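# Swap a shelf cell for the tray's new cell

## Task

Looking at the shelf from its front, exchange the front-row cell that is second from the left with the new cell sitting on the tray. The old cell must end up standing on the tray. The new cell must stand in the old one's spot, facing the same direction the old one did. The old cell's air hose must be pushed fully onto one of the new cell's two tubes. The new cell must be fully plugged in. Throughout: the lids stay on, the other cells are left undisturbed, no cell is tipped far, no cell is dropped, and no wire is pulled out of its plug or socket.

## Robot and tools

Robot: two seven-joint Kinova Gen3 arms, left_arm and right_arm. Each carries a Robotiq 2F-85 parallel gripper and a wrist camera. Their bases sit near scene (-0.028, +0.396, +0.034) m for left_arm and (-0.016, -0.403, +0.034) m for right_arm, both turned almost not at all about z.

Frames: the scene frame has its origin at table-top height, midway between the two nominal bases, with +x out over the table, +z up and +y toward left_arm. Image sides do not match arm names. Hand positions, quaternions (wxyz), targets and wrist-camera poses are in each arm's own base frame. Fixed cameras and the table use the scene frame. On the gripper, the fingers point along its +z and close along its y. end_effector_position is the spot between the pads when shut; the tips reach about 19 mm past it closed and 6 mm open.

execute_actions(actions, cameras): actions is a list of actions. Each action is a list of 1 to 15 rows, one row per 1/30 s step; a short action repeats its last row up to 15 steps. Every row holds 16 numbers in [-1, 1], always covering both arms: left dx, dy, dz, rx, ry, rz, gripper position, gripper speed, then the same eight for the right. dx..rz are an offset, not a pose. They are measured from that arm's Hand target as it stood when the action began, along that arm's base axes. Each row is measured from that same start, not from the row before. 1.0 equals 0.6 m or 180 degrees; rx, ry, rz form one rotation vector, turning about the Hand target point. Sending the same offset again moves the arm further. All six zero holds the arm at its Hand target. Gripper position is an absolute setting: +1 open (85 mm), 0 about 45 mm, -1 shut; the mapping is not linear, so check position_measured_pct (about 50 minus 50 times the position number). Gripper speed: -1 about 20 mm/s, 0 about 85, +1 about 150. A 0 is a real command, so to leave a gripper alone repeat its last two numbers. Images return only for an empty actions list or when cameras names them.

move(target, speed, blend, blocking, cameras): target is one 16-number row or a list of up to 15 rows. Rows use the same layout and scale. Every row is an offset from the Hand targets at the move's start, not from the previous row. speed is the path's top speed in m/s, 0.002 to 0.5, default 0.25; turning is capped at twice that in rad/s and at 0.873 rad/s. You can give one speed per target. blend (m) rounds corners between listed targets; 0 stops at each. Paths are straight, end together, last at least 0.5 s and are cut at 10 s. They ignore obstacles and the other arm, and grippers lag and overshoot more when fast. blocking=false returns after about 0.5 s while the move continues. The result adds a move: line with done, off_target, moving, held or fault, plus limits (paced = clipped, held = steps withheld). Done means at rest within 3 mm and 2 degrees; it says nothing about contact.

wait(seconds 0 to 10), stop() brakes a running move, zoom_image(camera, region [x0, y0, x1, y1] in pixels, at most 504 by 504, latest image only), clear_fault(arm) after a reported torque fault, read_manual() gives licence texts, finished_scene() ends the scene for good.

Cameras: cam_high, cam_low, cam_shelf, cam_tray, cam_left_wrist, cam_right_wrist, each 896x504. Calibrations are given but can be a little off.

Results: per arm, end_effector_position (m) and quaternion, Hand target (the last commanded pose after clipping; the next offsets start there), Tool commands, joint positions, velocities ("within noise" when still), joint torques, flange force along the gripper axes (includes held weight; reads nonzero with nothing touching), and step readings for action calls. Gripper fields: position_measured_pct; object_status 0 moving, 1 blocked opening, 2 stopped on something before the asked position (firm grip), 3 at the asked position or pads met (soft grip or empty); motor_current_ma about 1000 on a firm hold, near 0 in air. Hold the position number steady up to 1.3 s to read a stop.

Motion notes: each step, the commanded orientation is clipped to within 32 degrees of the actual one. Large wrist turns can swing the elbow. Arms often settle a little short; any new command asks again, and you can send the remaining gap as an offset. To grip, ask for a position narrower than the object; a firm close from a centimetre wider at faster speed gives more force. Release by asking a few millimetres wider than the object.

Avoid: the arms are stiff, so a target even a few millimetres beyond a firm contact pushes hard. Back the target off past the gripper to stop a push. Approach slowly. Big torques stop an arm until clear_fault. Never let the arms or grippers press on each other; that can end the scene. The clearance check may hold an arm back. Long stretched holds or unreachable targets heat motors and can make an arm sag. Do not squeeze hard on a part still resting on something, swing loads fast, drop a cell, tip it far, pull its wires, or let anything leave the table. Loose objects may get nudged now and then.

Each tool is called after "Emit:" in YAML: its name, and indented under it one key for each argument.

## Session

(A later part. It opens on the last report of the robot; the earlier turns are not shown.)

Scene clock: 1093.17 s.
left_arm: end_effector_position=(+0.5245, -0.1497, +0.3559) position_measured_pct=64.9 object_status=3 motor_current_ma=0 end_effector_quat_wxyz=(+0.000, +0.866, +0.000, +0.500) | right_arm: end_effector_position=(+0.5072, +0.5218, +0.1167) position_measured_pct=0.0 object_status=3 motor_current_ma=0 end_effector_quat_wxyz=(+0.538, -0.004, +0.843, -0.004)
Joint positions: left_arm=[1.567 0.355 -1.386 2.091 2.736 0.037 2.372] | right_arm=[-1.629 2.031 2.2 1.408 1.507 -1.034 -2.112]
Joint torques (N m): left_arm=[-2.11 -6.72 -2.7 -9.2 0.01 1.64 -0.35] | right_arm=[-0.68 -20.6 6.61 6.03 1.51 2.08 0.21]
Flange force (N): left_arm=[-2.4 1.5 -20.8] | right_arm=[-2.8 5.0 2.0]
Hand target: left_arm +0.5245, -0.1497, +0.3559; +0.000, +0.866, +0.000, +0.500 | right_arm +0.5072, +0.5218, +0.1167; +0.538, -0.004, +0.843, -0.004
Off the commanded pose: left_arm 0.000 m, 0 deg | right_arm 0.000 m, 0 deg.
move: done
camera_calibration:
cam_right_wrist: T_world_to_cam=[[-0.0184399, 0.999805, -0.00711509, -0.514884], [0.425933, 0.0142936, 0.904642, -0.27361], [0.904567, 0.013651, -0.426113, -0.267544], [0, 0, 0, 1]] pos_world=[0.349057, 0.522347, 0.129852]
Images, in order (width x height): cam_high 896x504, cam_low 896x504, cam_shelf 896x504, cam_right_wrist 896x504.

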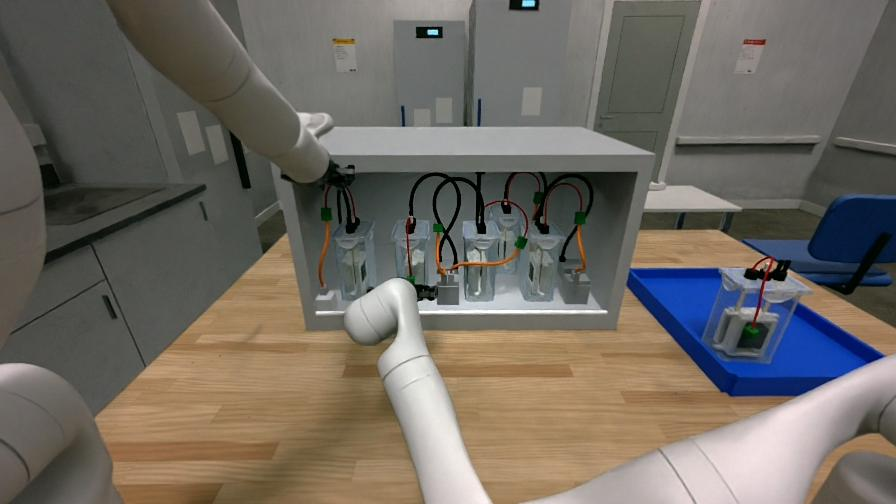

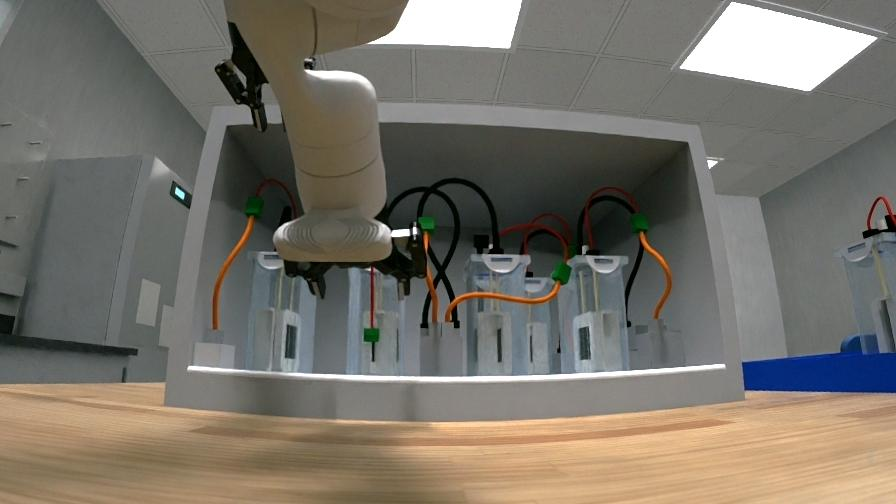

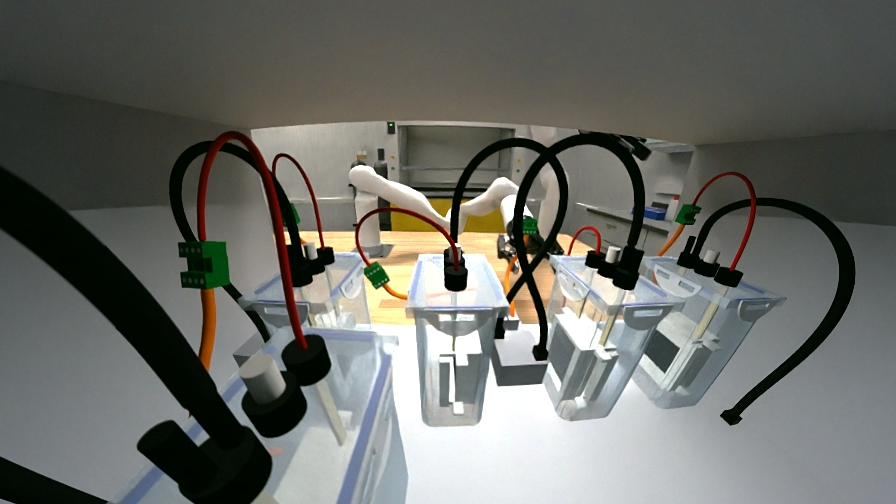

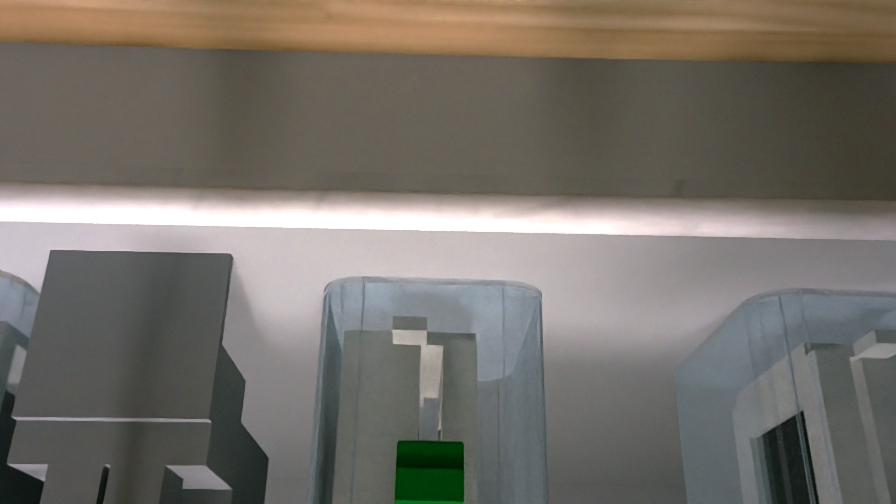

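Emit:
move:
  target:
    - [0,0,0,0,0,0,-0.3,-1,-0.1,0,0.02,0,0,0,1,-1]
    - [0,0,0,0,0,0,-0.3,-1,-0.1,-0.2,0.25,0,-0.139,0,1,-1]
  speed: 0.15
  blend: 0.02
  cameras: ["cam_shelf","cam_high","cam_right_wrist","cam_low"]

Emit:
zoom_image:
  camera: "cam_low"
  region: [300, 200, 460, 390]

Scene clock: 1102.70 s.
left_arm: end_effector_position=(+0.5245, -0.1497, +0.3559) position_measured_pct=64.9 object_status=3 motor_current_ma=0 end_effector_quat_wxyz=(+0.000, +0.866, +0.000, +0.500) | right_arm: end_effector_position=(+0.4472, +0.4018, +0.2667) position_measured_pct=0.0 object_status=3 motor_current_ma=0 end_effector_quat_wxyz=(+0.708, -0.003, +0.706, -0.005)
Joint positions: left_arm=[1.567 0.355 -1.386 2.091 2.736 0.037 2.372] | right_arm=[-1.777 2.226 2.324 1.96 1.459 -0.87 -1.856]
Joint torques (N m): left_arm=[-2.19 -6.91 -2.72 -9.12 -0.06 1.65 -0.32] | right_arm=[-0.75 -15.35 4.99 4.54 0.99 2.62 0.26]
Flange force (N): left_arm=[-2.6 2.1 -21.1] | right_arm=[-3.0 3.2 2.5]
Hand target: left_arm +0.5245, -0.1497, +0.3559; +0.000, +0.866, +0.000, +0.500 | right_arm +0.4472, +0.4018, +0.2667; +0.708, -0.003, +0.706, -0.005
Off the commanded pose: left_arm 0.000 m, 0 deg | right_arm 0.000 m, 0 deg.
move: done
camera_calibration:
cam_right_wrist: T_world_to_cam=[[-0.0136995, 0.999805, -0.0142457, -0.395165], [0.00332943, 0.0142925, 0.999892, -0.218449], [0.999901, 0.0136506, -0.00352458, -0.303045], [0, 0, 0, 1]] pos_world=[0.298329, 0.402347, 0.211728]
Images, in order (width x height): cam_high 896x504, cam_low 896x504, cam_shelf 896x504, cam_right_wrist 896x504.

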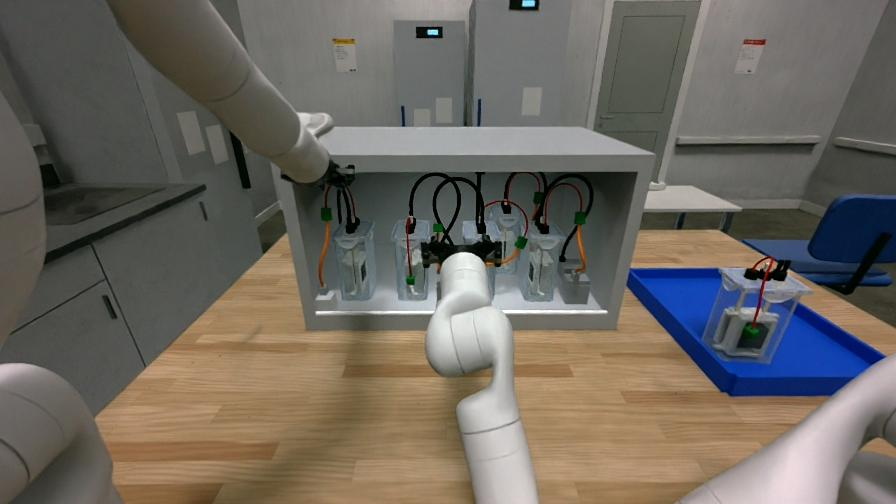

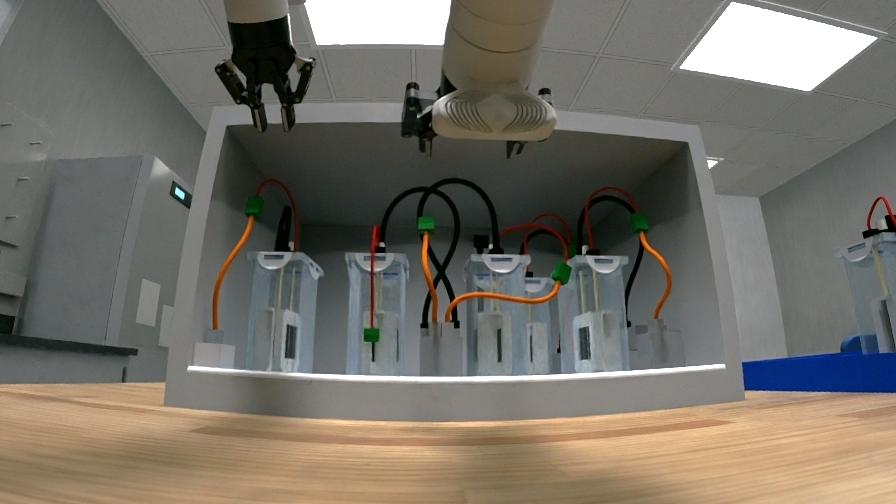

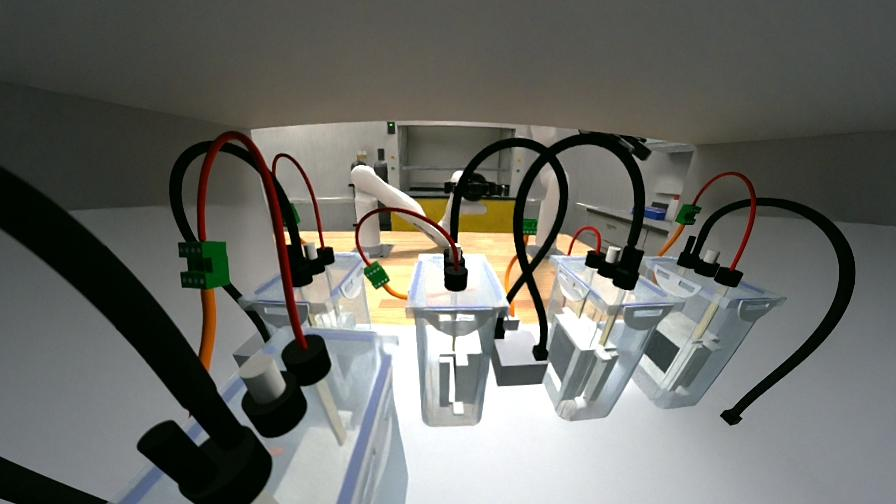

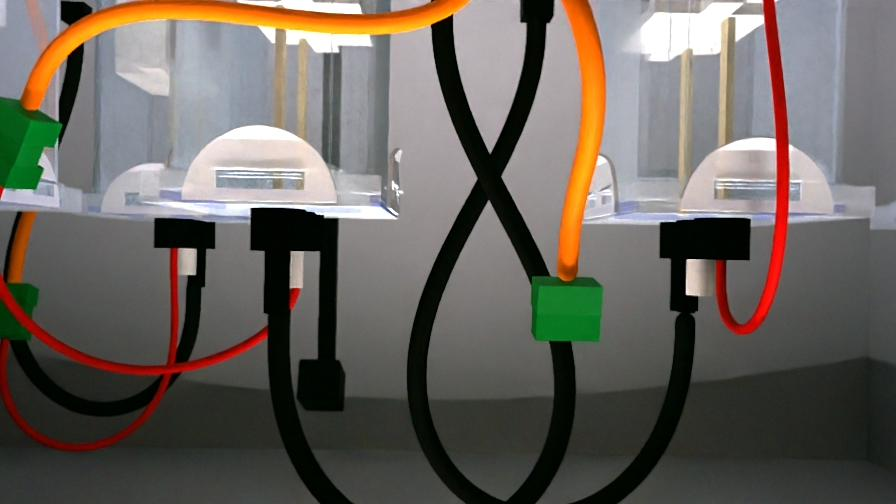

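Scaled by 2.653 from the camera's 896x504 image, which has a finer 1280x720 frame.

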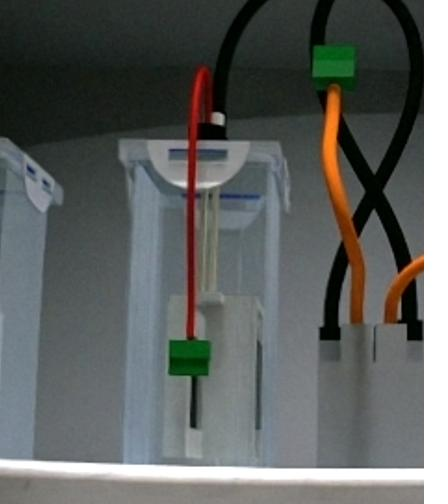

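Emit:
move:
  target:
    - [0,0,0,0,0,0,0.2,0,0,-0.25,0,0,0,0,0,-0.5]
    - [0,0,0,0,0,0,0.2,0,0,-0.25,0,0,-0.194,0,0,-0.5]
  speed: 0.15
  cameras: ["cam_high"]

Scene clock: 1115.90 s.
left_arm: end_effector_position=(+0.5245, -0.1497, +0.3559) position_measured_pct=39.8 object_status=3 motor_current_ma=0 end_effector_quat_wxyz=(+0.000, +0.866, +0.000, +0.500) | right_arm: end_effector_position=(+0.4471, +0.2521, +0.2673) position_measured_pct=49.8 object_status=3 motor_current_ma=0 end_effector_quat_wxyz=(+0.830, +0.045, +0.555, -0.029)
Joint positions: left_arm=[1.567 0.355 -1.386 2.091 2.736 0.037 2.372] | right_arm=[-2.001 2.244 1.573 2.202 -0.148 0.028 -0.459]
Joint torques (N m): left_arm=[-2.17 -6.81 -2.67 -9.12 -0.03 1.65 -0.31] | right_arm=[-25.67 73.13 2.89 6.25 0.34 0.9 0.22]
Flange force (N): left_arm=[-2.4 1.8 -21.3] | right_arm=[-178.7 97.6 129.6]
Hand target: left_arm +0.5245, -0.1497, +0.3559; +0.000, +0.866, +0.000, +0.500 | right_arm +0.4472, +0.2518, +0.2667; +0.887, -0.001, +0.461, -0.005
Off the commanded pose: left_arm 0.000 m, 0 deg | right_arm 0.001 m, 14 deg.
TORQUE WARNING: the torque sensor of joint 2 (shoulder) of the right arm reached its warning level (56.7 N m). A warning alone does not stop the arm.
joint sent to its limit (right arm) — joint 2 (shoulder), upper limit. The joint targets are off in orientation, not in position.
move: off_target (right_arm)
Images, in order (width x height): cam_high 896x504.

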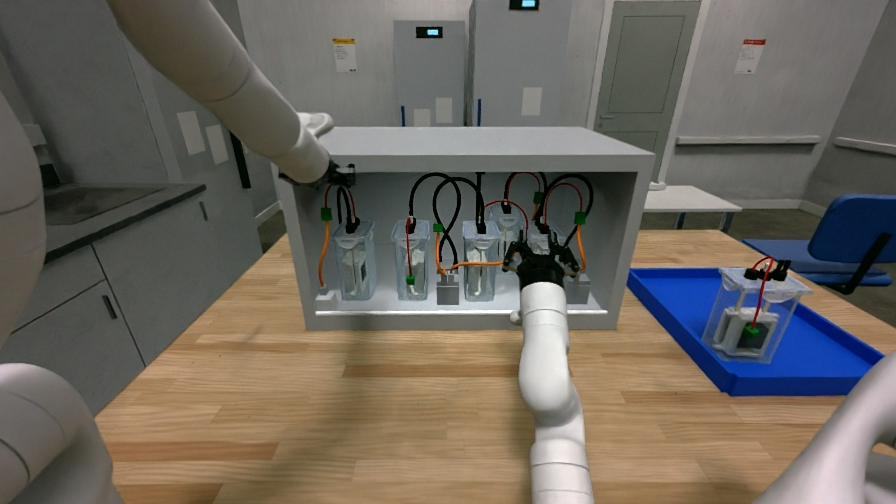

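Emit:
move:
  target: [0,0,0,0,0,0,0.2,0,0,0,0.03,0,0.17,0,0,-0.5]
  speed: 0.1

Scene clock: 1120.53 s.
left_arm: end_effector_position=(+0.5245, -0.1497, +0.3559) position_measured_pct=39.8 object_status=3 motor_current_ma=0 end_effector_quat_wxyz=(+0.000, +0.866, +0.000, +0.500) | right_arm: end_effector_position=(+0.4472, +0.2518, +0.2847) position_measured_pct=49.8 object_status=3 motor_current_ma=0 end_effector_quat_wxyz=(+0.734, -0.003, +0.679, -0.005)
Joint positions: left_arm=[1.567 0.355 -1.386 2.091 2.736 0.037 2.372] | right_arm=[-1.945 1.81 1.605 2.416 0.098 -0.462 -0.286]
Joint torques (N m): left_arm=[-2.22 -6.85 -2.62 -9.06 0 1.63 -0.26] | right_arm=[-0.78 -11.19 6.53 2.36 -0.94 0.68 0.23]
Flange force (N): left_arm=[-2.4 1.9 -21.9] | right_arm=[-5.3 1.3 4.4]
Hand target: left_arm +0.5245, -0.1497, +0.3559; +0.000, +0.866, +0.000, +0.500 | right_arm +0.4472, +0.2518, +0.2847; +0.734, -0.003, +0.679, -0.005
Off the commanded pose: left_arm 0.000 m, 0 deg | right_arm 0.000 m, 0 deg.
TORQUE WARNING: the torque sensor of joint 2 (shoulder) of the right arm reached its warning level (56.7 N m). A warning alone does not stop the arm.
move: done

Emit:
move:
  target: [-0.056,-0.232,-0.333,0,0,0,0.2,0,0,0,0,0,0,0,0,-0.5]
  speed: 0.15
  cameras: ["cam_high","cam_left_wrist","cam_low"]

Scene clock: 1124.50 s.
left_arm: end_effector_position=(+0.4909, -0.2889, +0.1561) position_measured_pct=39.8 object_status=3 motor_current_ma=0 end_effector_quat_wxyz=(+0.000, +0.866, +0.000, +0.500) | right_arm: end_effector_position=(+0.4472, +0.2518, +0.2847) position_measured_pct=49.8 object_status=3 motor_current_ma=0 end_effector_quat_wxyz=(+0.734, -0.003, +0.679, -0.005)
Joint positions: left_arm=[1.585 1.019 -1.125 2.118 3.124 0.272 2.672] | right_arm=[-1.945 1.81 1.605 2.416 0.098 -0.462 -0.286]
Joint torques (N m): left_arm=[-2.17 -14.82 -6.99 -3.14 0.47 0.96 -0.33] | right_arm=[-0.73 -11.18 6.54 2.38 -0.95 0.68 0.23]
Flange force (N): left_arm=[-1.3 3.3 -6.8] | right_arm=[-5.3 1.4 4.3]
Hand target: left_arm +0.4909, -0.2889, +0.1561; +0.000, +0.866, +0.000, +0.500 | right_arm +0.4472, +0.2518, +0.2847; +0.734, -0.003, +0.679, -0.005
Off the commanded pose: left_arm 0.000 m, 0 deg | right_arm 0.000 m, 0 deg.
move: done
camera_calibration:
cam_left_wrist: T_world_to_cam=[[0.00200996, -0.999274, 0.0380475, -0.302038], [-0.508871, -0.033775, -0.86018, 0.431271], [0.86084, -0.0176324, -0.50857, -0.204396], [0, 0, 0, 1]] pos_world=[0.39602, -0.290856, 0.278513]
Images, in order (width x height): cam_high 896x504, cam_low 896x504, cam_left_wrist 896x504.

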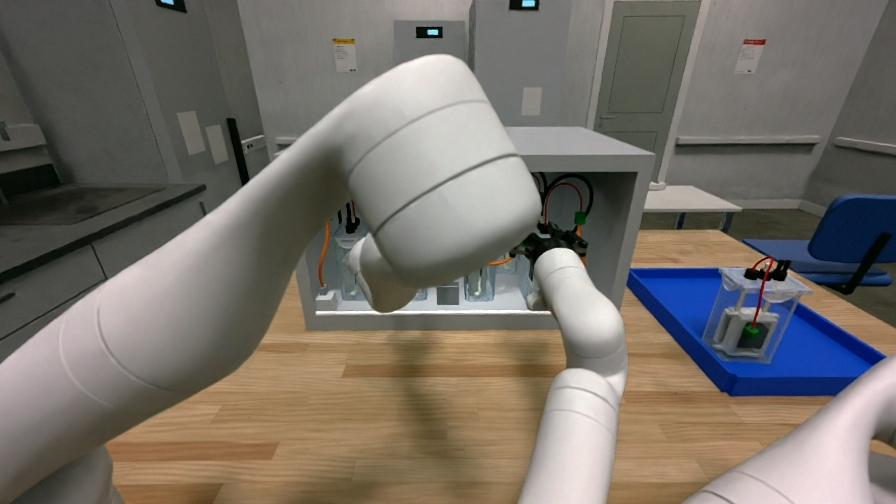

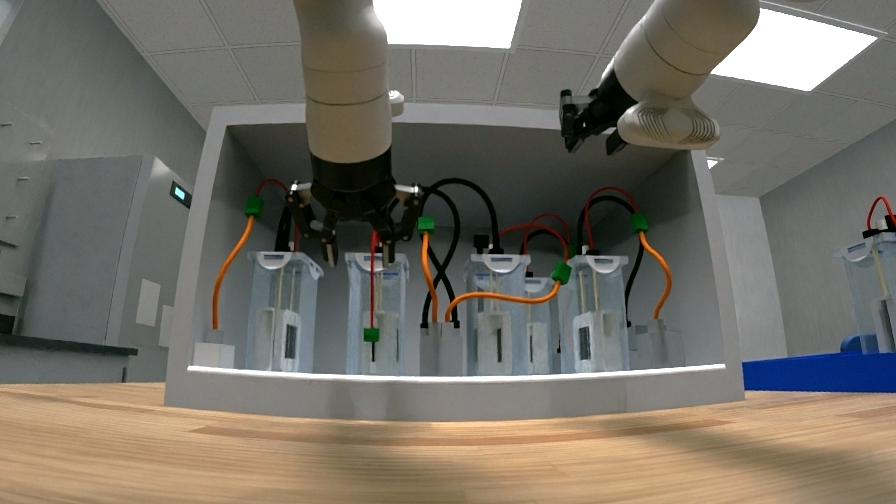

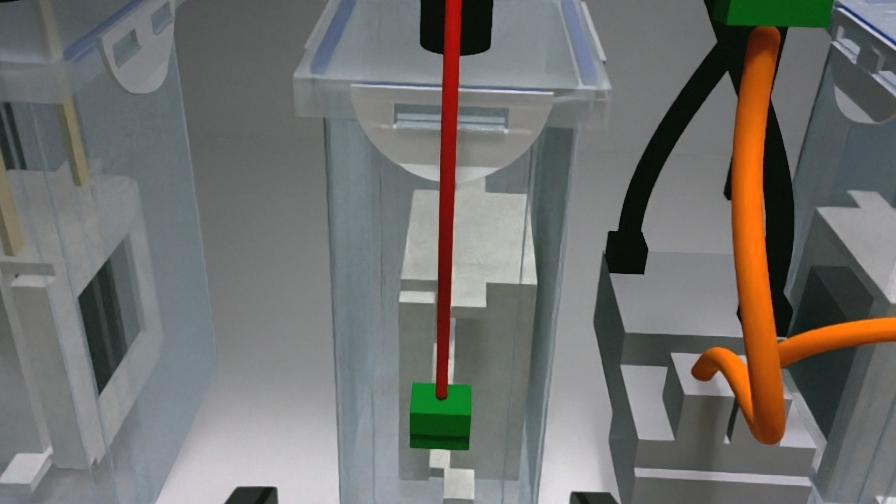

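Emit:
move:
  target: [0.133,-0.009,-0.0667,0,0,0,0.2,0,0,0,0,0,0,0,0,-0.5]
  speed: 0.08
  cameras: ["cam_shelf","cam_left_wrist","cam_low"]

Scene clock: 1129.53 s.
left_arm: end_effector_position=(+0.5707, -0.2943, +0.1161) position_measured_pct=39.8 object_status=3 motor_current_ma=0 end_effector_quat_wxyz=(+0.000, +0.866, +0.000, +0.500) | right_arm: end_effector_position=(+0.4472, +0.2518, +0.2847) position_measured_pct=49.8 object_status=3 motor_current_ma=0 end_effector_quat_wxyz=(+0.734, -0.003, +0.679, -0.005)
Joint positions: left_arm=[1.362 1.124 -1.026 1.931 3.101 0.307 2.691] | right_arm=[-1.945 1.81 1.605 2.416 0.098 -0.462 -0.286]
Joint torques (N m): left_arm=[-2.25 -17.68 -7.63 -3.07 0.54 0.95 -0.26] | right_arm=[-0.71 -11.18 6.55 2.41 -0.93 0.7 0.23]
Flange force (N): left_arm=[-2.3 3.3 -5.4] | right_arm=[-5.2 1.4 4.3]
Hand target: left_arm +0.5707, -0.2943, +0.1161; +0.000, +0.866, +0.000, +0.500 | right_arm +0.4472, +0.2518, +0.2847; +0.734, -0.003, +0.679, -0.005
Off the commanded pose: left_arm 0.000 m, 0 deg | right_arm 0.000 m, 0 deg.
move: done
camera_calibration:
cam_left_wrist: T_world_to_cam=[[0.00192026, -0.999272, 0.0381004, -0.306042], [-0.5088, -0.0337764, -0.860222, 0.437265], [0.860882, -0.0177337, -0.508495, -0.293596], [0, 0, 0, 1]] pos_world=[0.47582, -0.296256, 0.238513]
Images, in order (width x height): cam_low 896x504, cam_shelf 896x504, cam_left_wrist 896x504.

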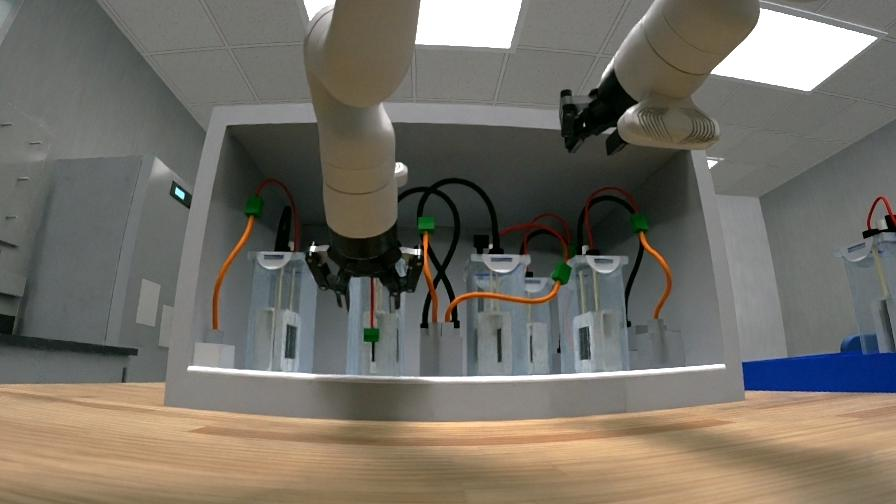

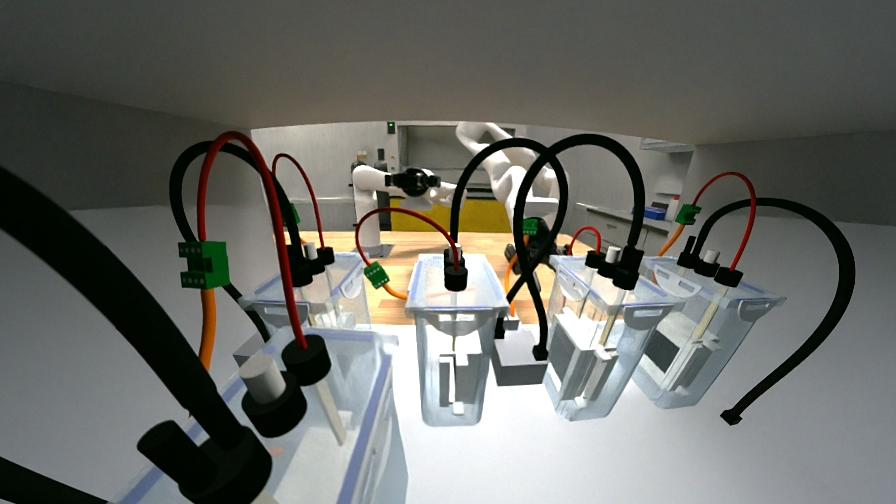

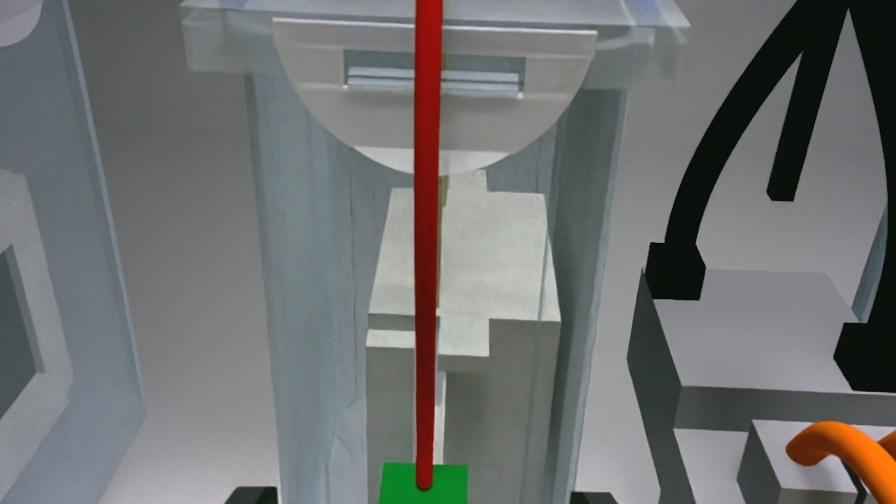

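Emit:
move:
  target: [0.0633,-0.0017,-0.0317,0,0,0,0.2,0,0,0,0,0,0,0,0,-0.5]
  speed: 0.04
  cameras: ["cam_shelf","cam_left_wrist","cam_low"]

Emit:
zoom_image:
  camera: "cam_low"
  region: [310, 250, 430, 380]

Scene clock: 1132.97 s.
left_arm: end_effector_position=(+0.6087, -0.2953, +0.0971) position_measured_pct=39.8 object_status=3 motor_current_ma=0 end_effector_quat_wxyz=(+0.000, +0.866, +0.000, +0.500) | right_arm: end_effector_position=(+0.4472, +0.2518, +0.2847) position_measured_pct=49.8 object_status=3 motor_current_ma=0 end_effector_quat_wxyz=(+0.734, -0.003, +0.679, -0.005)
Joint positions: left_arm=[1.268 1.176 -0.99 1.828 3.092 0.304 2.698] | right_arm=[-1.945 1.81 1.605 2.416 0.098 -0.462 -0.286]
Joint torques (N m): left_arm=[-2.25 -18.96 -7.8 -3.07 0.61 0.91 -0.27] | right_arm=[-0.74 -11.17 6.52 2.34 -0.95 0.68 0.27]
Flange force (N): left_arm=[-2.5 3.1 -4.8] | right_arm=[-5.3 1.3 4.2]
Hand target: left_arm +0.6087, -0.2953, +0.0971; +0.000, +0.866, +0.000, +0.500 | right_arm +0.4472, +0.2518, +0.2847; +0.734, -0.003, +0.679, -0.005
Off the commanded pose: left_arm 0.000 m, 0 deg | right_arm 0.000 m, 0 deg.
move: done
camera_calibration:
cam_left_wrist: T_world_to_cam=[[0.00192354, -0.999272, 0.0380976, -0.306491], [-0.508874, -0.0337741, -0.860178, 0.440247], [0.860839, -0.0177323, -0.508569, -0.335952], [0, 0, 0, 1]] pos_world=[0.51382, -0.297356, 0.219513]
Images, in order (width x height): cam_low 896x504, cam_shelf 896x504, cam_left_wrist 896x504.

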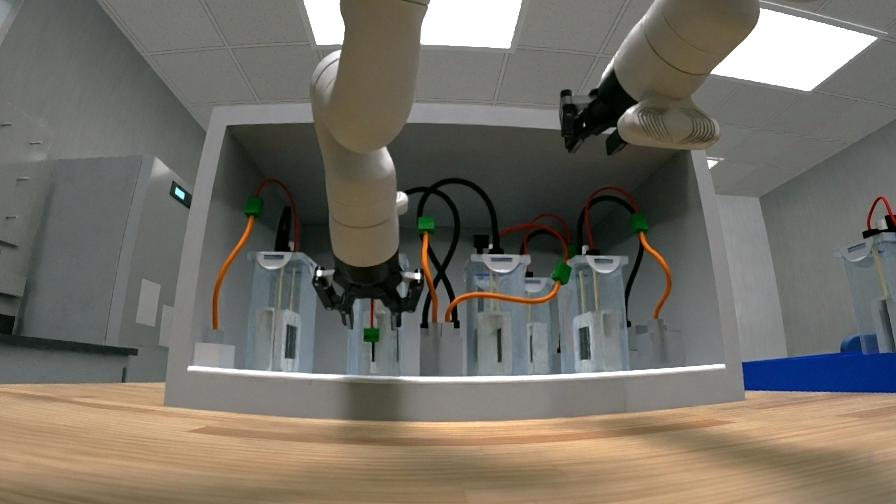

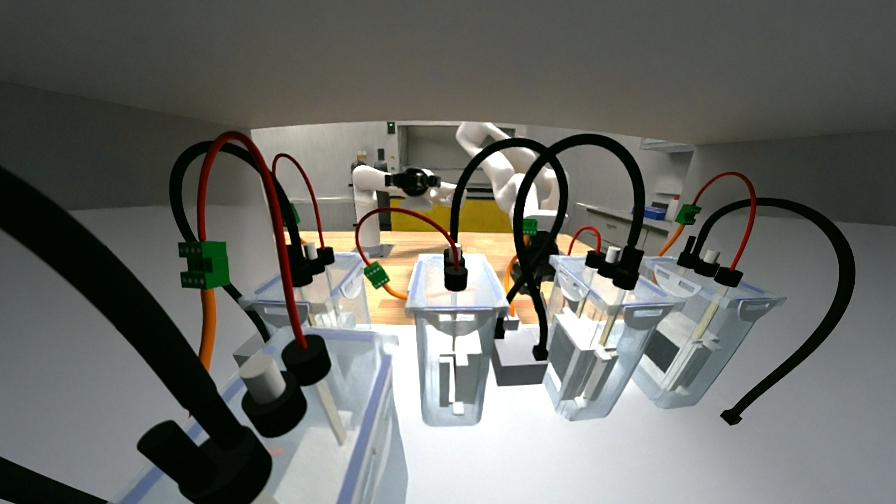

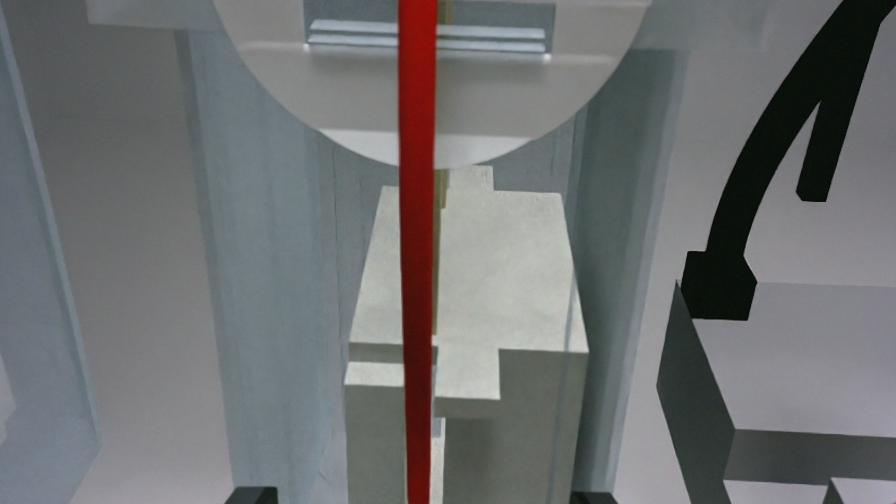

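Scaled by 3.877 from the camera's 896x504 image, which has a finer 1280x720 frame.

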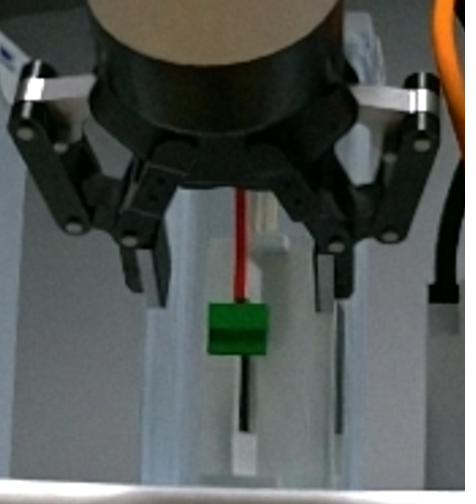

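Emit:
move:
  target: [0,0,-0.01,0,0,0,0.2,0,0,0,0,0,0,0,0,-0.5]
  speed: 0.04
  cameras: ["cam_low"]

Emit:
zoom_image:
  camera: "cam_low"
  region: [310, 250, 430, 380]

Scene clock: 1135.80 s.
left_arm: end_effector_position=(+0.6087, -0.2953, +0.0911) position_measured_pct=39.8 object_status=3 motor_current_ma=0 end_effector_quat_wxyz=(+0.000, +0.866, +0.000, +0.500) | right_arm: end_effector_position=(+0.4472, +0.2518, +0.2847) position_measured_pct=49.8 object_status=3 motor_current_ma=0 end_effector_quat_wxyz=(+0.734, -0.003, +0.679, -0.005)
Joint positions: left_arm=[1.268 1.191 -0.988 1.827 3.1 0.311 2.703] | right_arm=[-1.945 1.81 1.605 2.416 0.098 -0.462 -0.286]
Joint torques (N m): left_arm=[-2.22 -19.06 -7.89 -3.02 0.61 0.91 -0.26] | right_arm=[-0.75 -11.22 6.51 2.36 -0.91 0.67 0.25]
Flange force (N): left_arm=[-2.6 3.0 -4.9] | right_arm=[-5.1 1.3 4.3]
Hand target: left_arm +0.6087, -0.2953, +0.0911; +0.000, +0.866, +0.000, +0.500 | right_arm +0.4472, +0.2518, +0.2847; +0.734, -0.003, +0.679, -0.005
Off the commanded pose: left_arm 0.000 m, 0 deg | right_arm 0.000 m, 0 deg.
move: done
Images, in order (width x height): cam_low 896x504.

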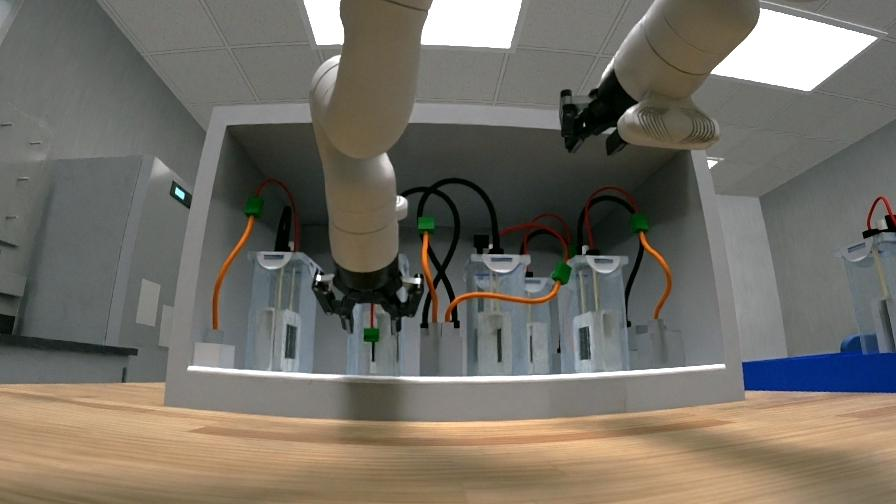

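Scaled by 3.877 from the camera's 896x504 image, which has a finer 1280x720 frame.

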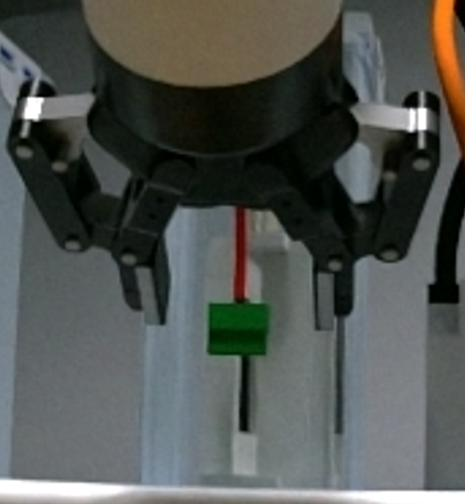

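Emit:
move:
  target:
    - [-0.005,0,0.0025,0,0,0,0.2,0,0,0,0,0,0,0,0,-0.5]
    - [-0.005,0,0.0025,0,0,0,-0.9,-0.6,0,0,0,0,0,0,0,-0.5]
  speed: 0.03
  cameras: ["cam_low","cam_shelf","cam_left_wrist"]

Emit:
zoom_image:
  camera: "cam_low"
  region: [310, 250, 430, 380]

Scene clock: 1141.17 s.
left_arm: end_effector_position=(+0.6057, -0.2953, +0.0926) position_measured_pct=80.1 object_status=0 motor_current_ma=1000 end_effector_quat_wxyz=(+0.000, +0.866, +0.000, +0.500) | right_arm: end_effector_position=(+0.4472, +0.2518, +0.2847) position_measured_pct=49.8 object_status=3 motor_current_ma=0 end_effector_quat_wxyz=(+0.734, -0.003, +0.679, -0.005)
Joint positions: left_arm=[1.275 1.187 -0.991 1.835 3.1 0.312 2.703] | right_arm=[-1.945 1.81 1.605 2.416 0.098 -0.462 -0.286]
Joint torques (N m): left_arm=[-3.21 -18.58 -8.32 -3.56 0.65 1.09 -0.29] | right_arm=[-0.71 -11.19 6.52 2.38 -0.97 0.65 0.23]
Flange force (N): left_arm=[-3.1 3.2 -8.5] | right_arm=[-5.3 1.6 4.1]
Hand target: left_arm +0.6057, -0.2953, +0.0926; +0.000, +0.866, +0.000, +0.500 | right_arm +0.4472, +0.2518, +0.2847; +0.734, -0.003, +0.679, -0.005
Off the commanded pose: left_arm 0.000 m, 0 deg | right_arm 0.000 m, 0 deg.
move: done
camera_calibration:
cam_left_wrist: T_world_to_cam=[[0.00187244, -0.999276, 0.0380118, -0.306271], [-0.508874, -0.0336743, -0.860182, 0.434829], [0.860839, -0.0177326, -0.508568, -0.335572], [0, 0, 0, 1]] pos_world=[0.51072, -0.297357, 0.215012]
Images, in order (width x height): cam_low 896x504, cam_shelf 896x504, cam_left_wrist 896x504.

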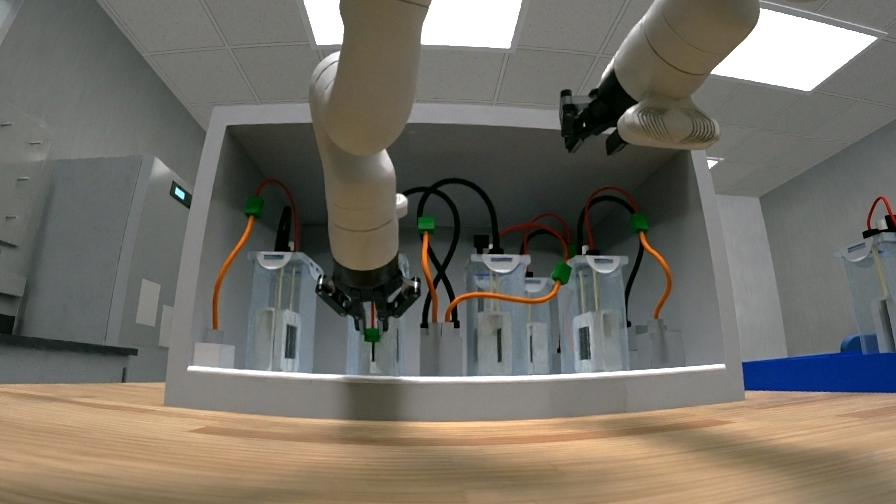

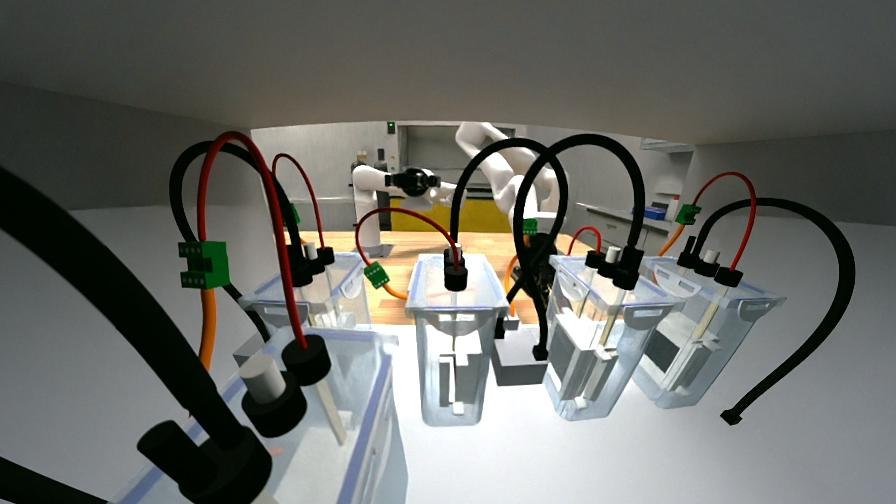

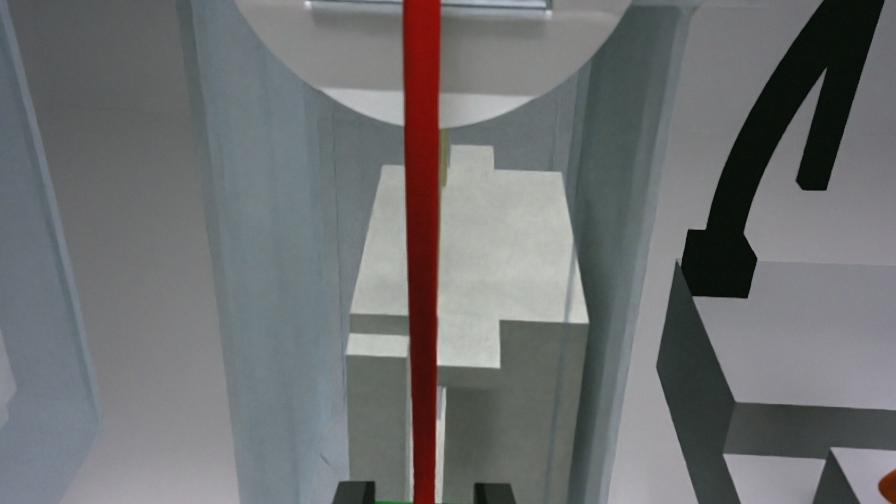

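Scaled by 3.877 from the camera's 896x504 image, which has a finer 1280x720 frame.

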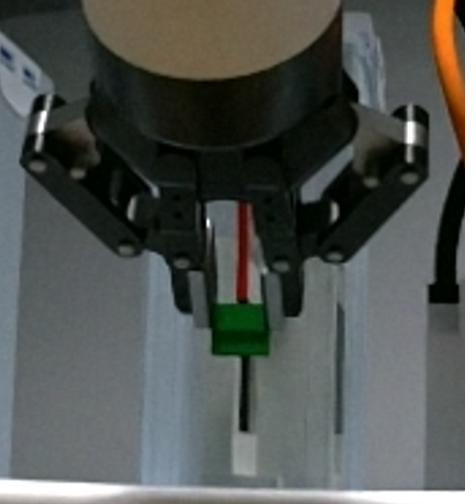

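Emit:
move:
  target:
    - [-0.025,0,0.0167,0,0,0,-0.9,-0.6,0,0,0,0,0,0,0,-0.5]
    - [-0.025,0,0.363,0,0,0,-0.9,-0.6,0,0,0,0,0,0,0,-0.5]
  speed: [0.03,0.08]
  blend: 0.004
  cameras: ["cam_low","cam_shelf","cam_left_wrist","cam_high"]

Emit:
zoom_image:
  camera: "cam_low"
  region: [310, 130, 460, 330]

Emit:
zoom_image:
  camera: "cam_shelf"
  region: [480, 130, 680, 300]

Scene clock: 1151.30 s.
left_arm: end_effector_position=(+0.5906, -0.2953, +0.3104) position_measured_pct=80.1 object_status=2 motor_current_ma=1000 end_effector_quat_wxyz=(+0.000, +0.866, +0.000, +0.500) | right_arm: end_effector_position=(+0.4472, +0.2518, +0.2847) position_measured_pct=49.8 object_status=3 motor_current_ma=0 end_effector_quat_wxyz=(+0.734, -0.003, +0.679, -0.005)
Joint positions: left_arm=[1.354 0.676 -1.047 1.75 2.878 -0.1 2.529] | right_arm=[-1.945 1.81 1.605 2.416 0.098 -0.462 -0.286]
Joint torques (N m): left_arm=[-2.13 -15.73 -5.5 -8.31 -0.27 1.43 -0.31] | right_arm=[-0.7 -11.19 6.59 2.37 -0.94 0.65 0.23]
Flange force (N): left_arm=[-5.0 1.6 -8.5] | right_arm=[-5.0 1.6 4.1]
Hand target: left_arm +0.5907, -0.2953, +0.3104; +0.000, +0.866, +0.000, +0.500 | right_arm +0.4472, +0.2518, +0.2847; +0.734, -0.003, +0.679, -0.005
Off the commanded pose: left_arm 0.000 m, 0 deg | right_arm 0.000 m, 0 deg.
move: done
camera_calibration:
cam_left_wrist: T_world_to_cam=[[0.00187299, -0.999276, 0.0380127, -0.314522], [-0.508874, -0.0336754, -0.860182, 0.614543], [0.860839, -0.0177326, -0.508568, -0.211893], [0, 0, 0, 1]] pos_world=[0.49572, -0.297357, 0.432812]
Images, in order (width x height): cam_high 896x504, cam_low 896x504, cam_shelf 896x504, cam_left_wrist 896x504.

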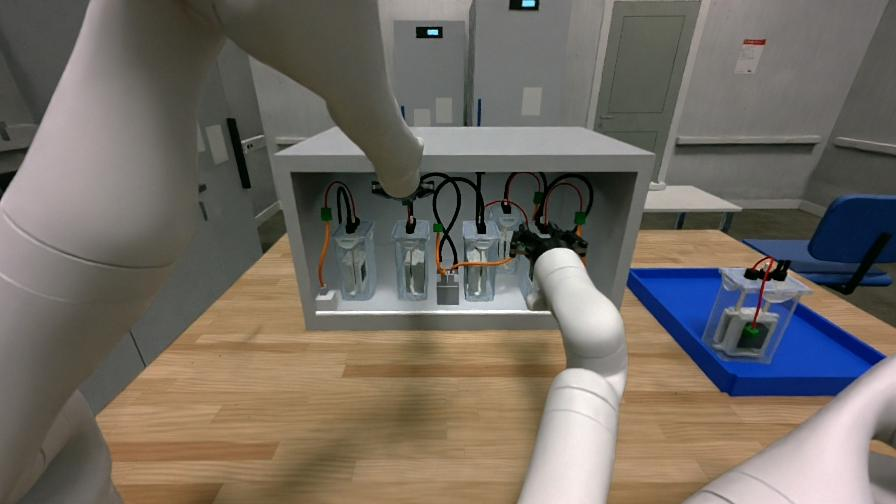

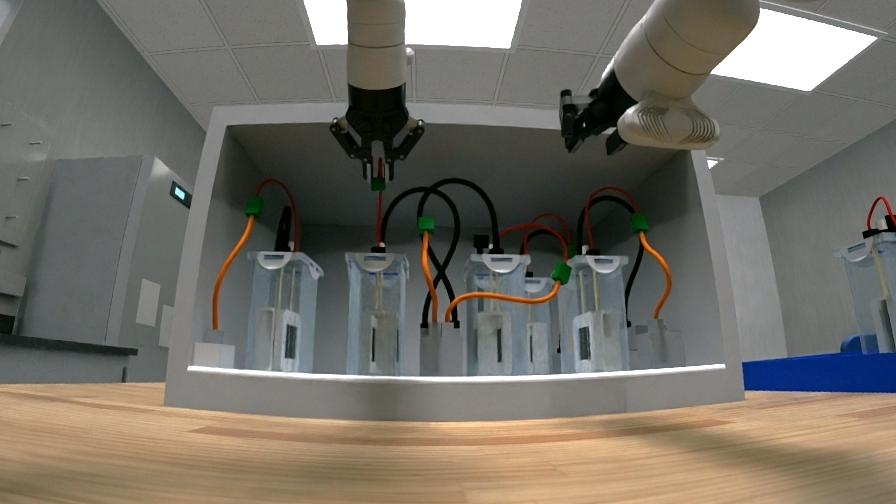

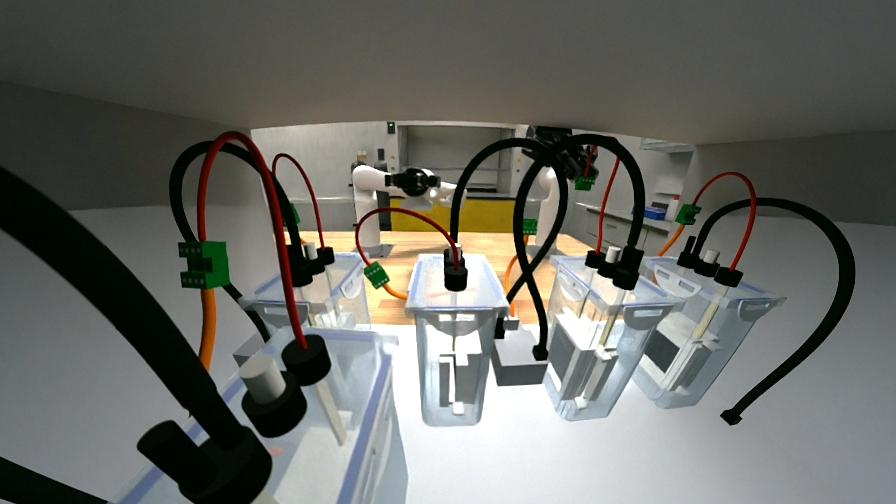

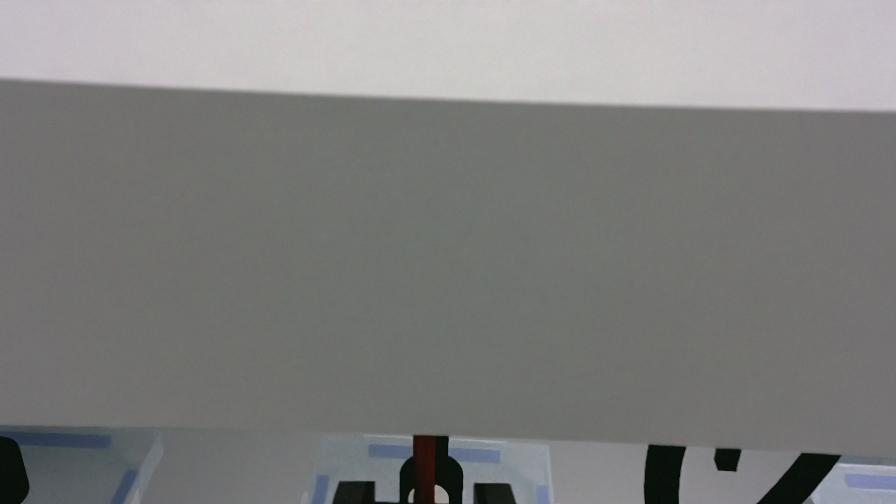

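Scaled by 2.520 from the camera's 896x504 image, which has a finer 1280x720 frame.

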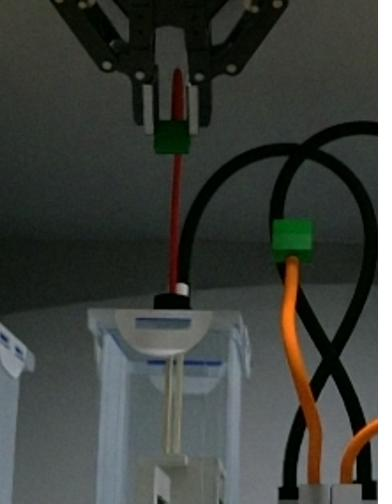

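Scaled by 2.520 from the camera's 896x504 image, which has a finer 1280x720 frame.

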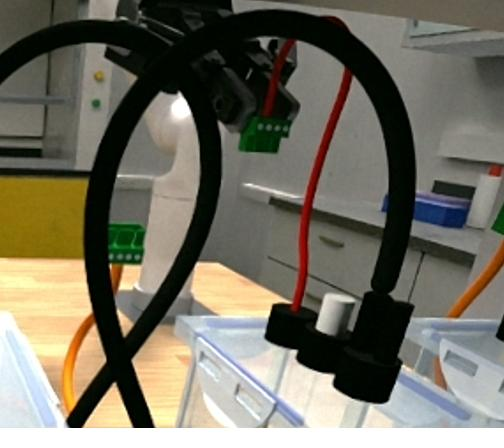

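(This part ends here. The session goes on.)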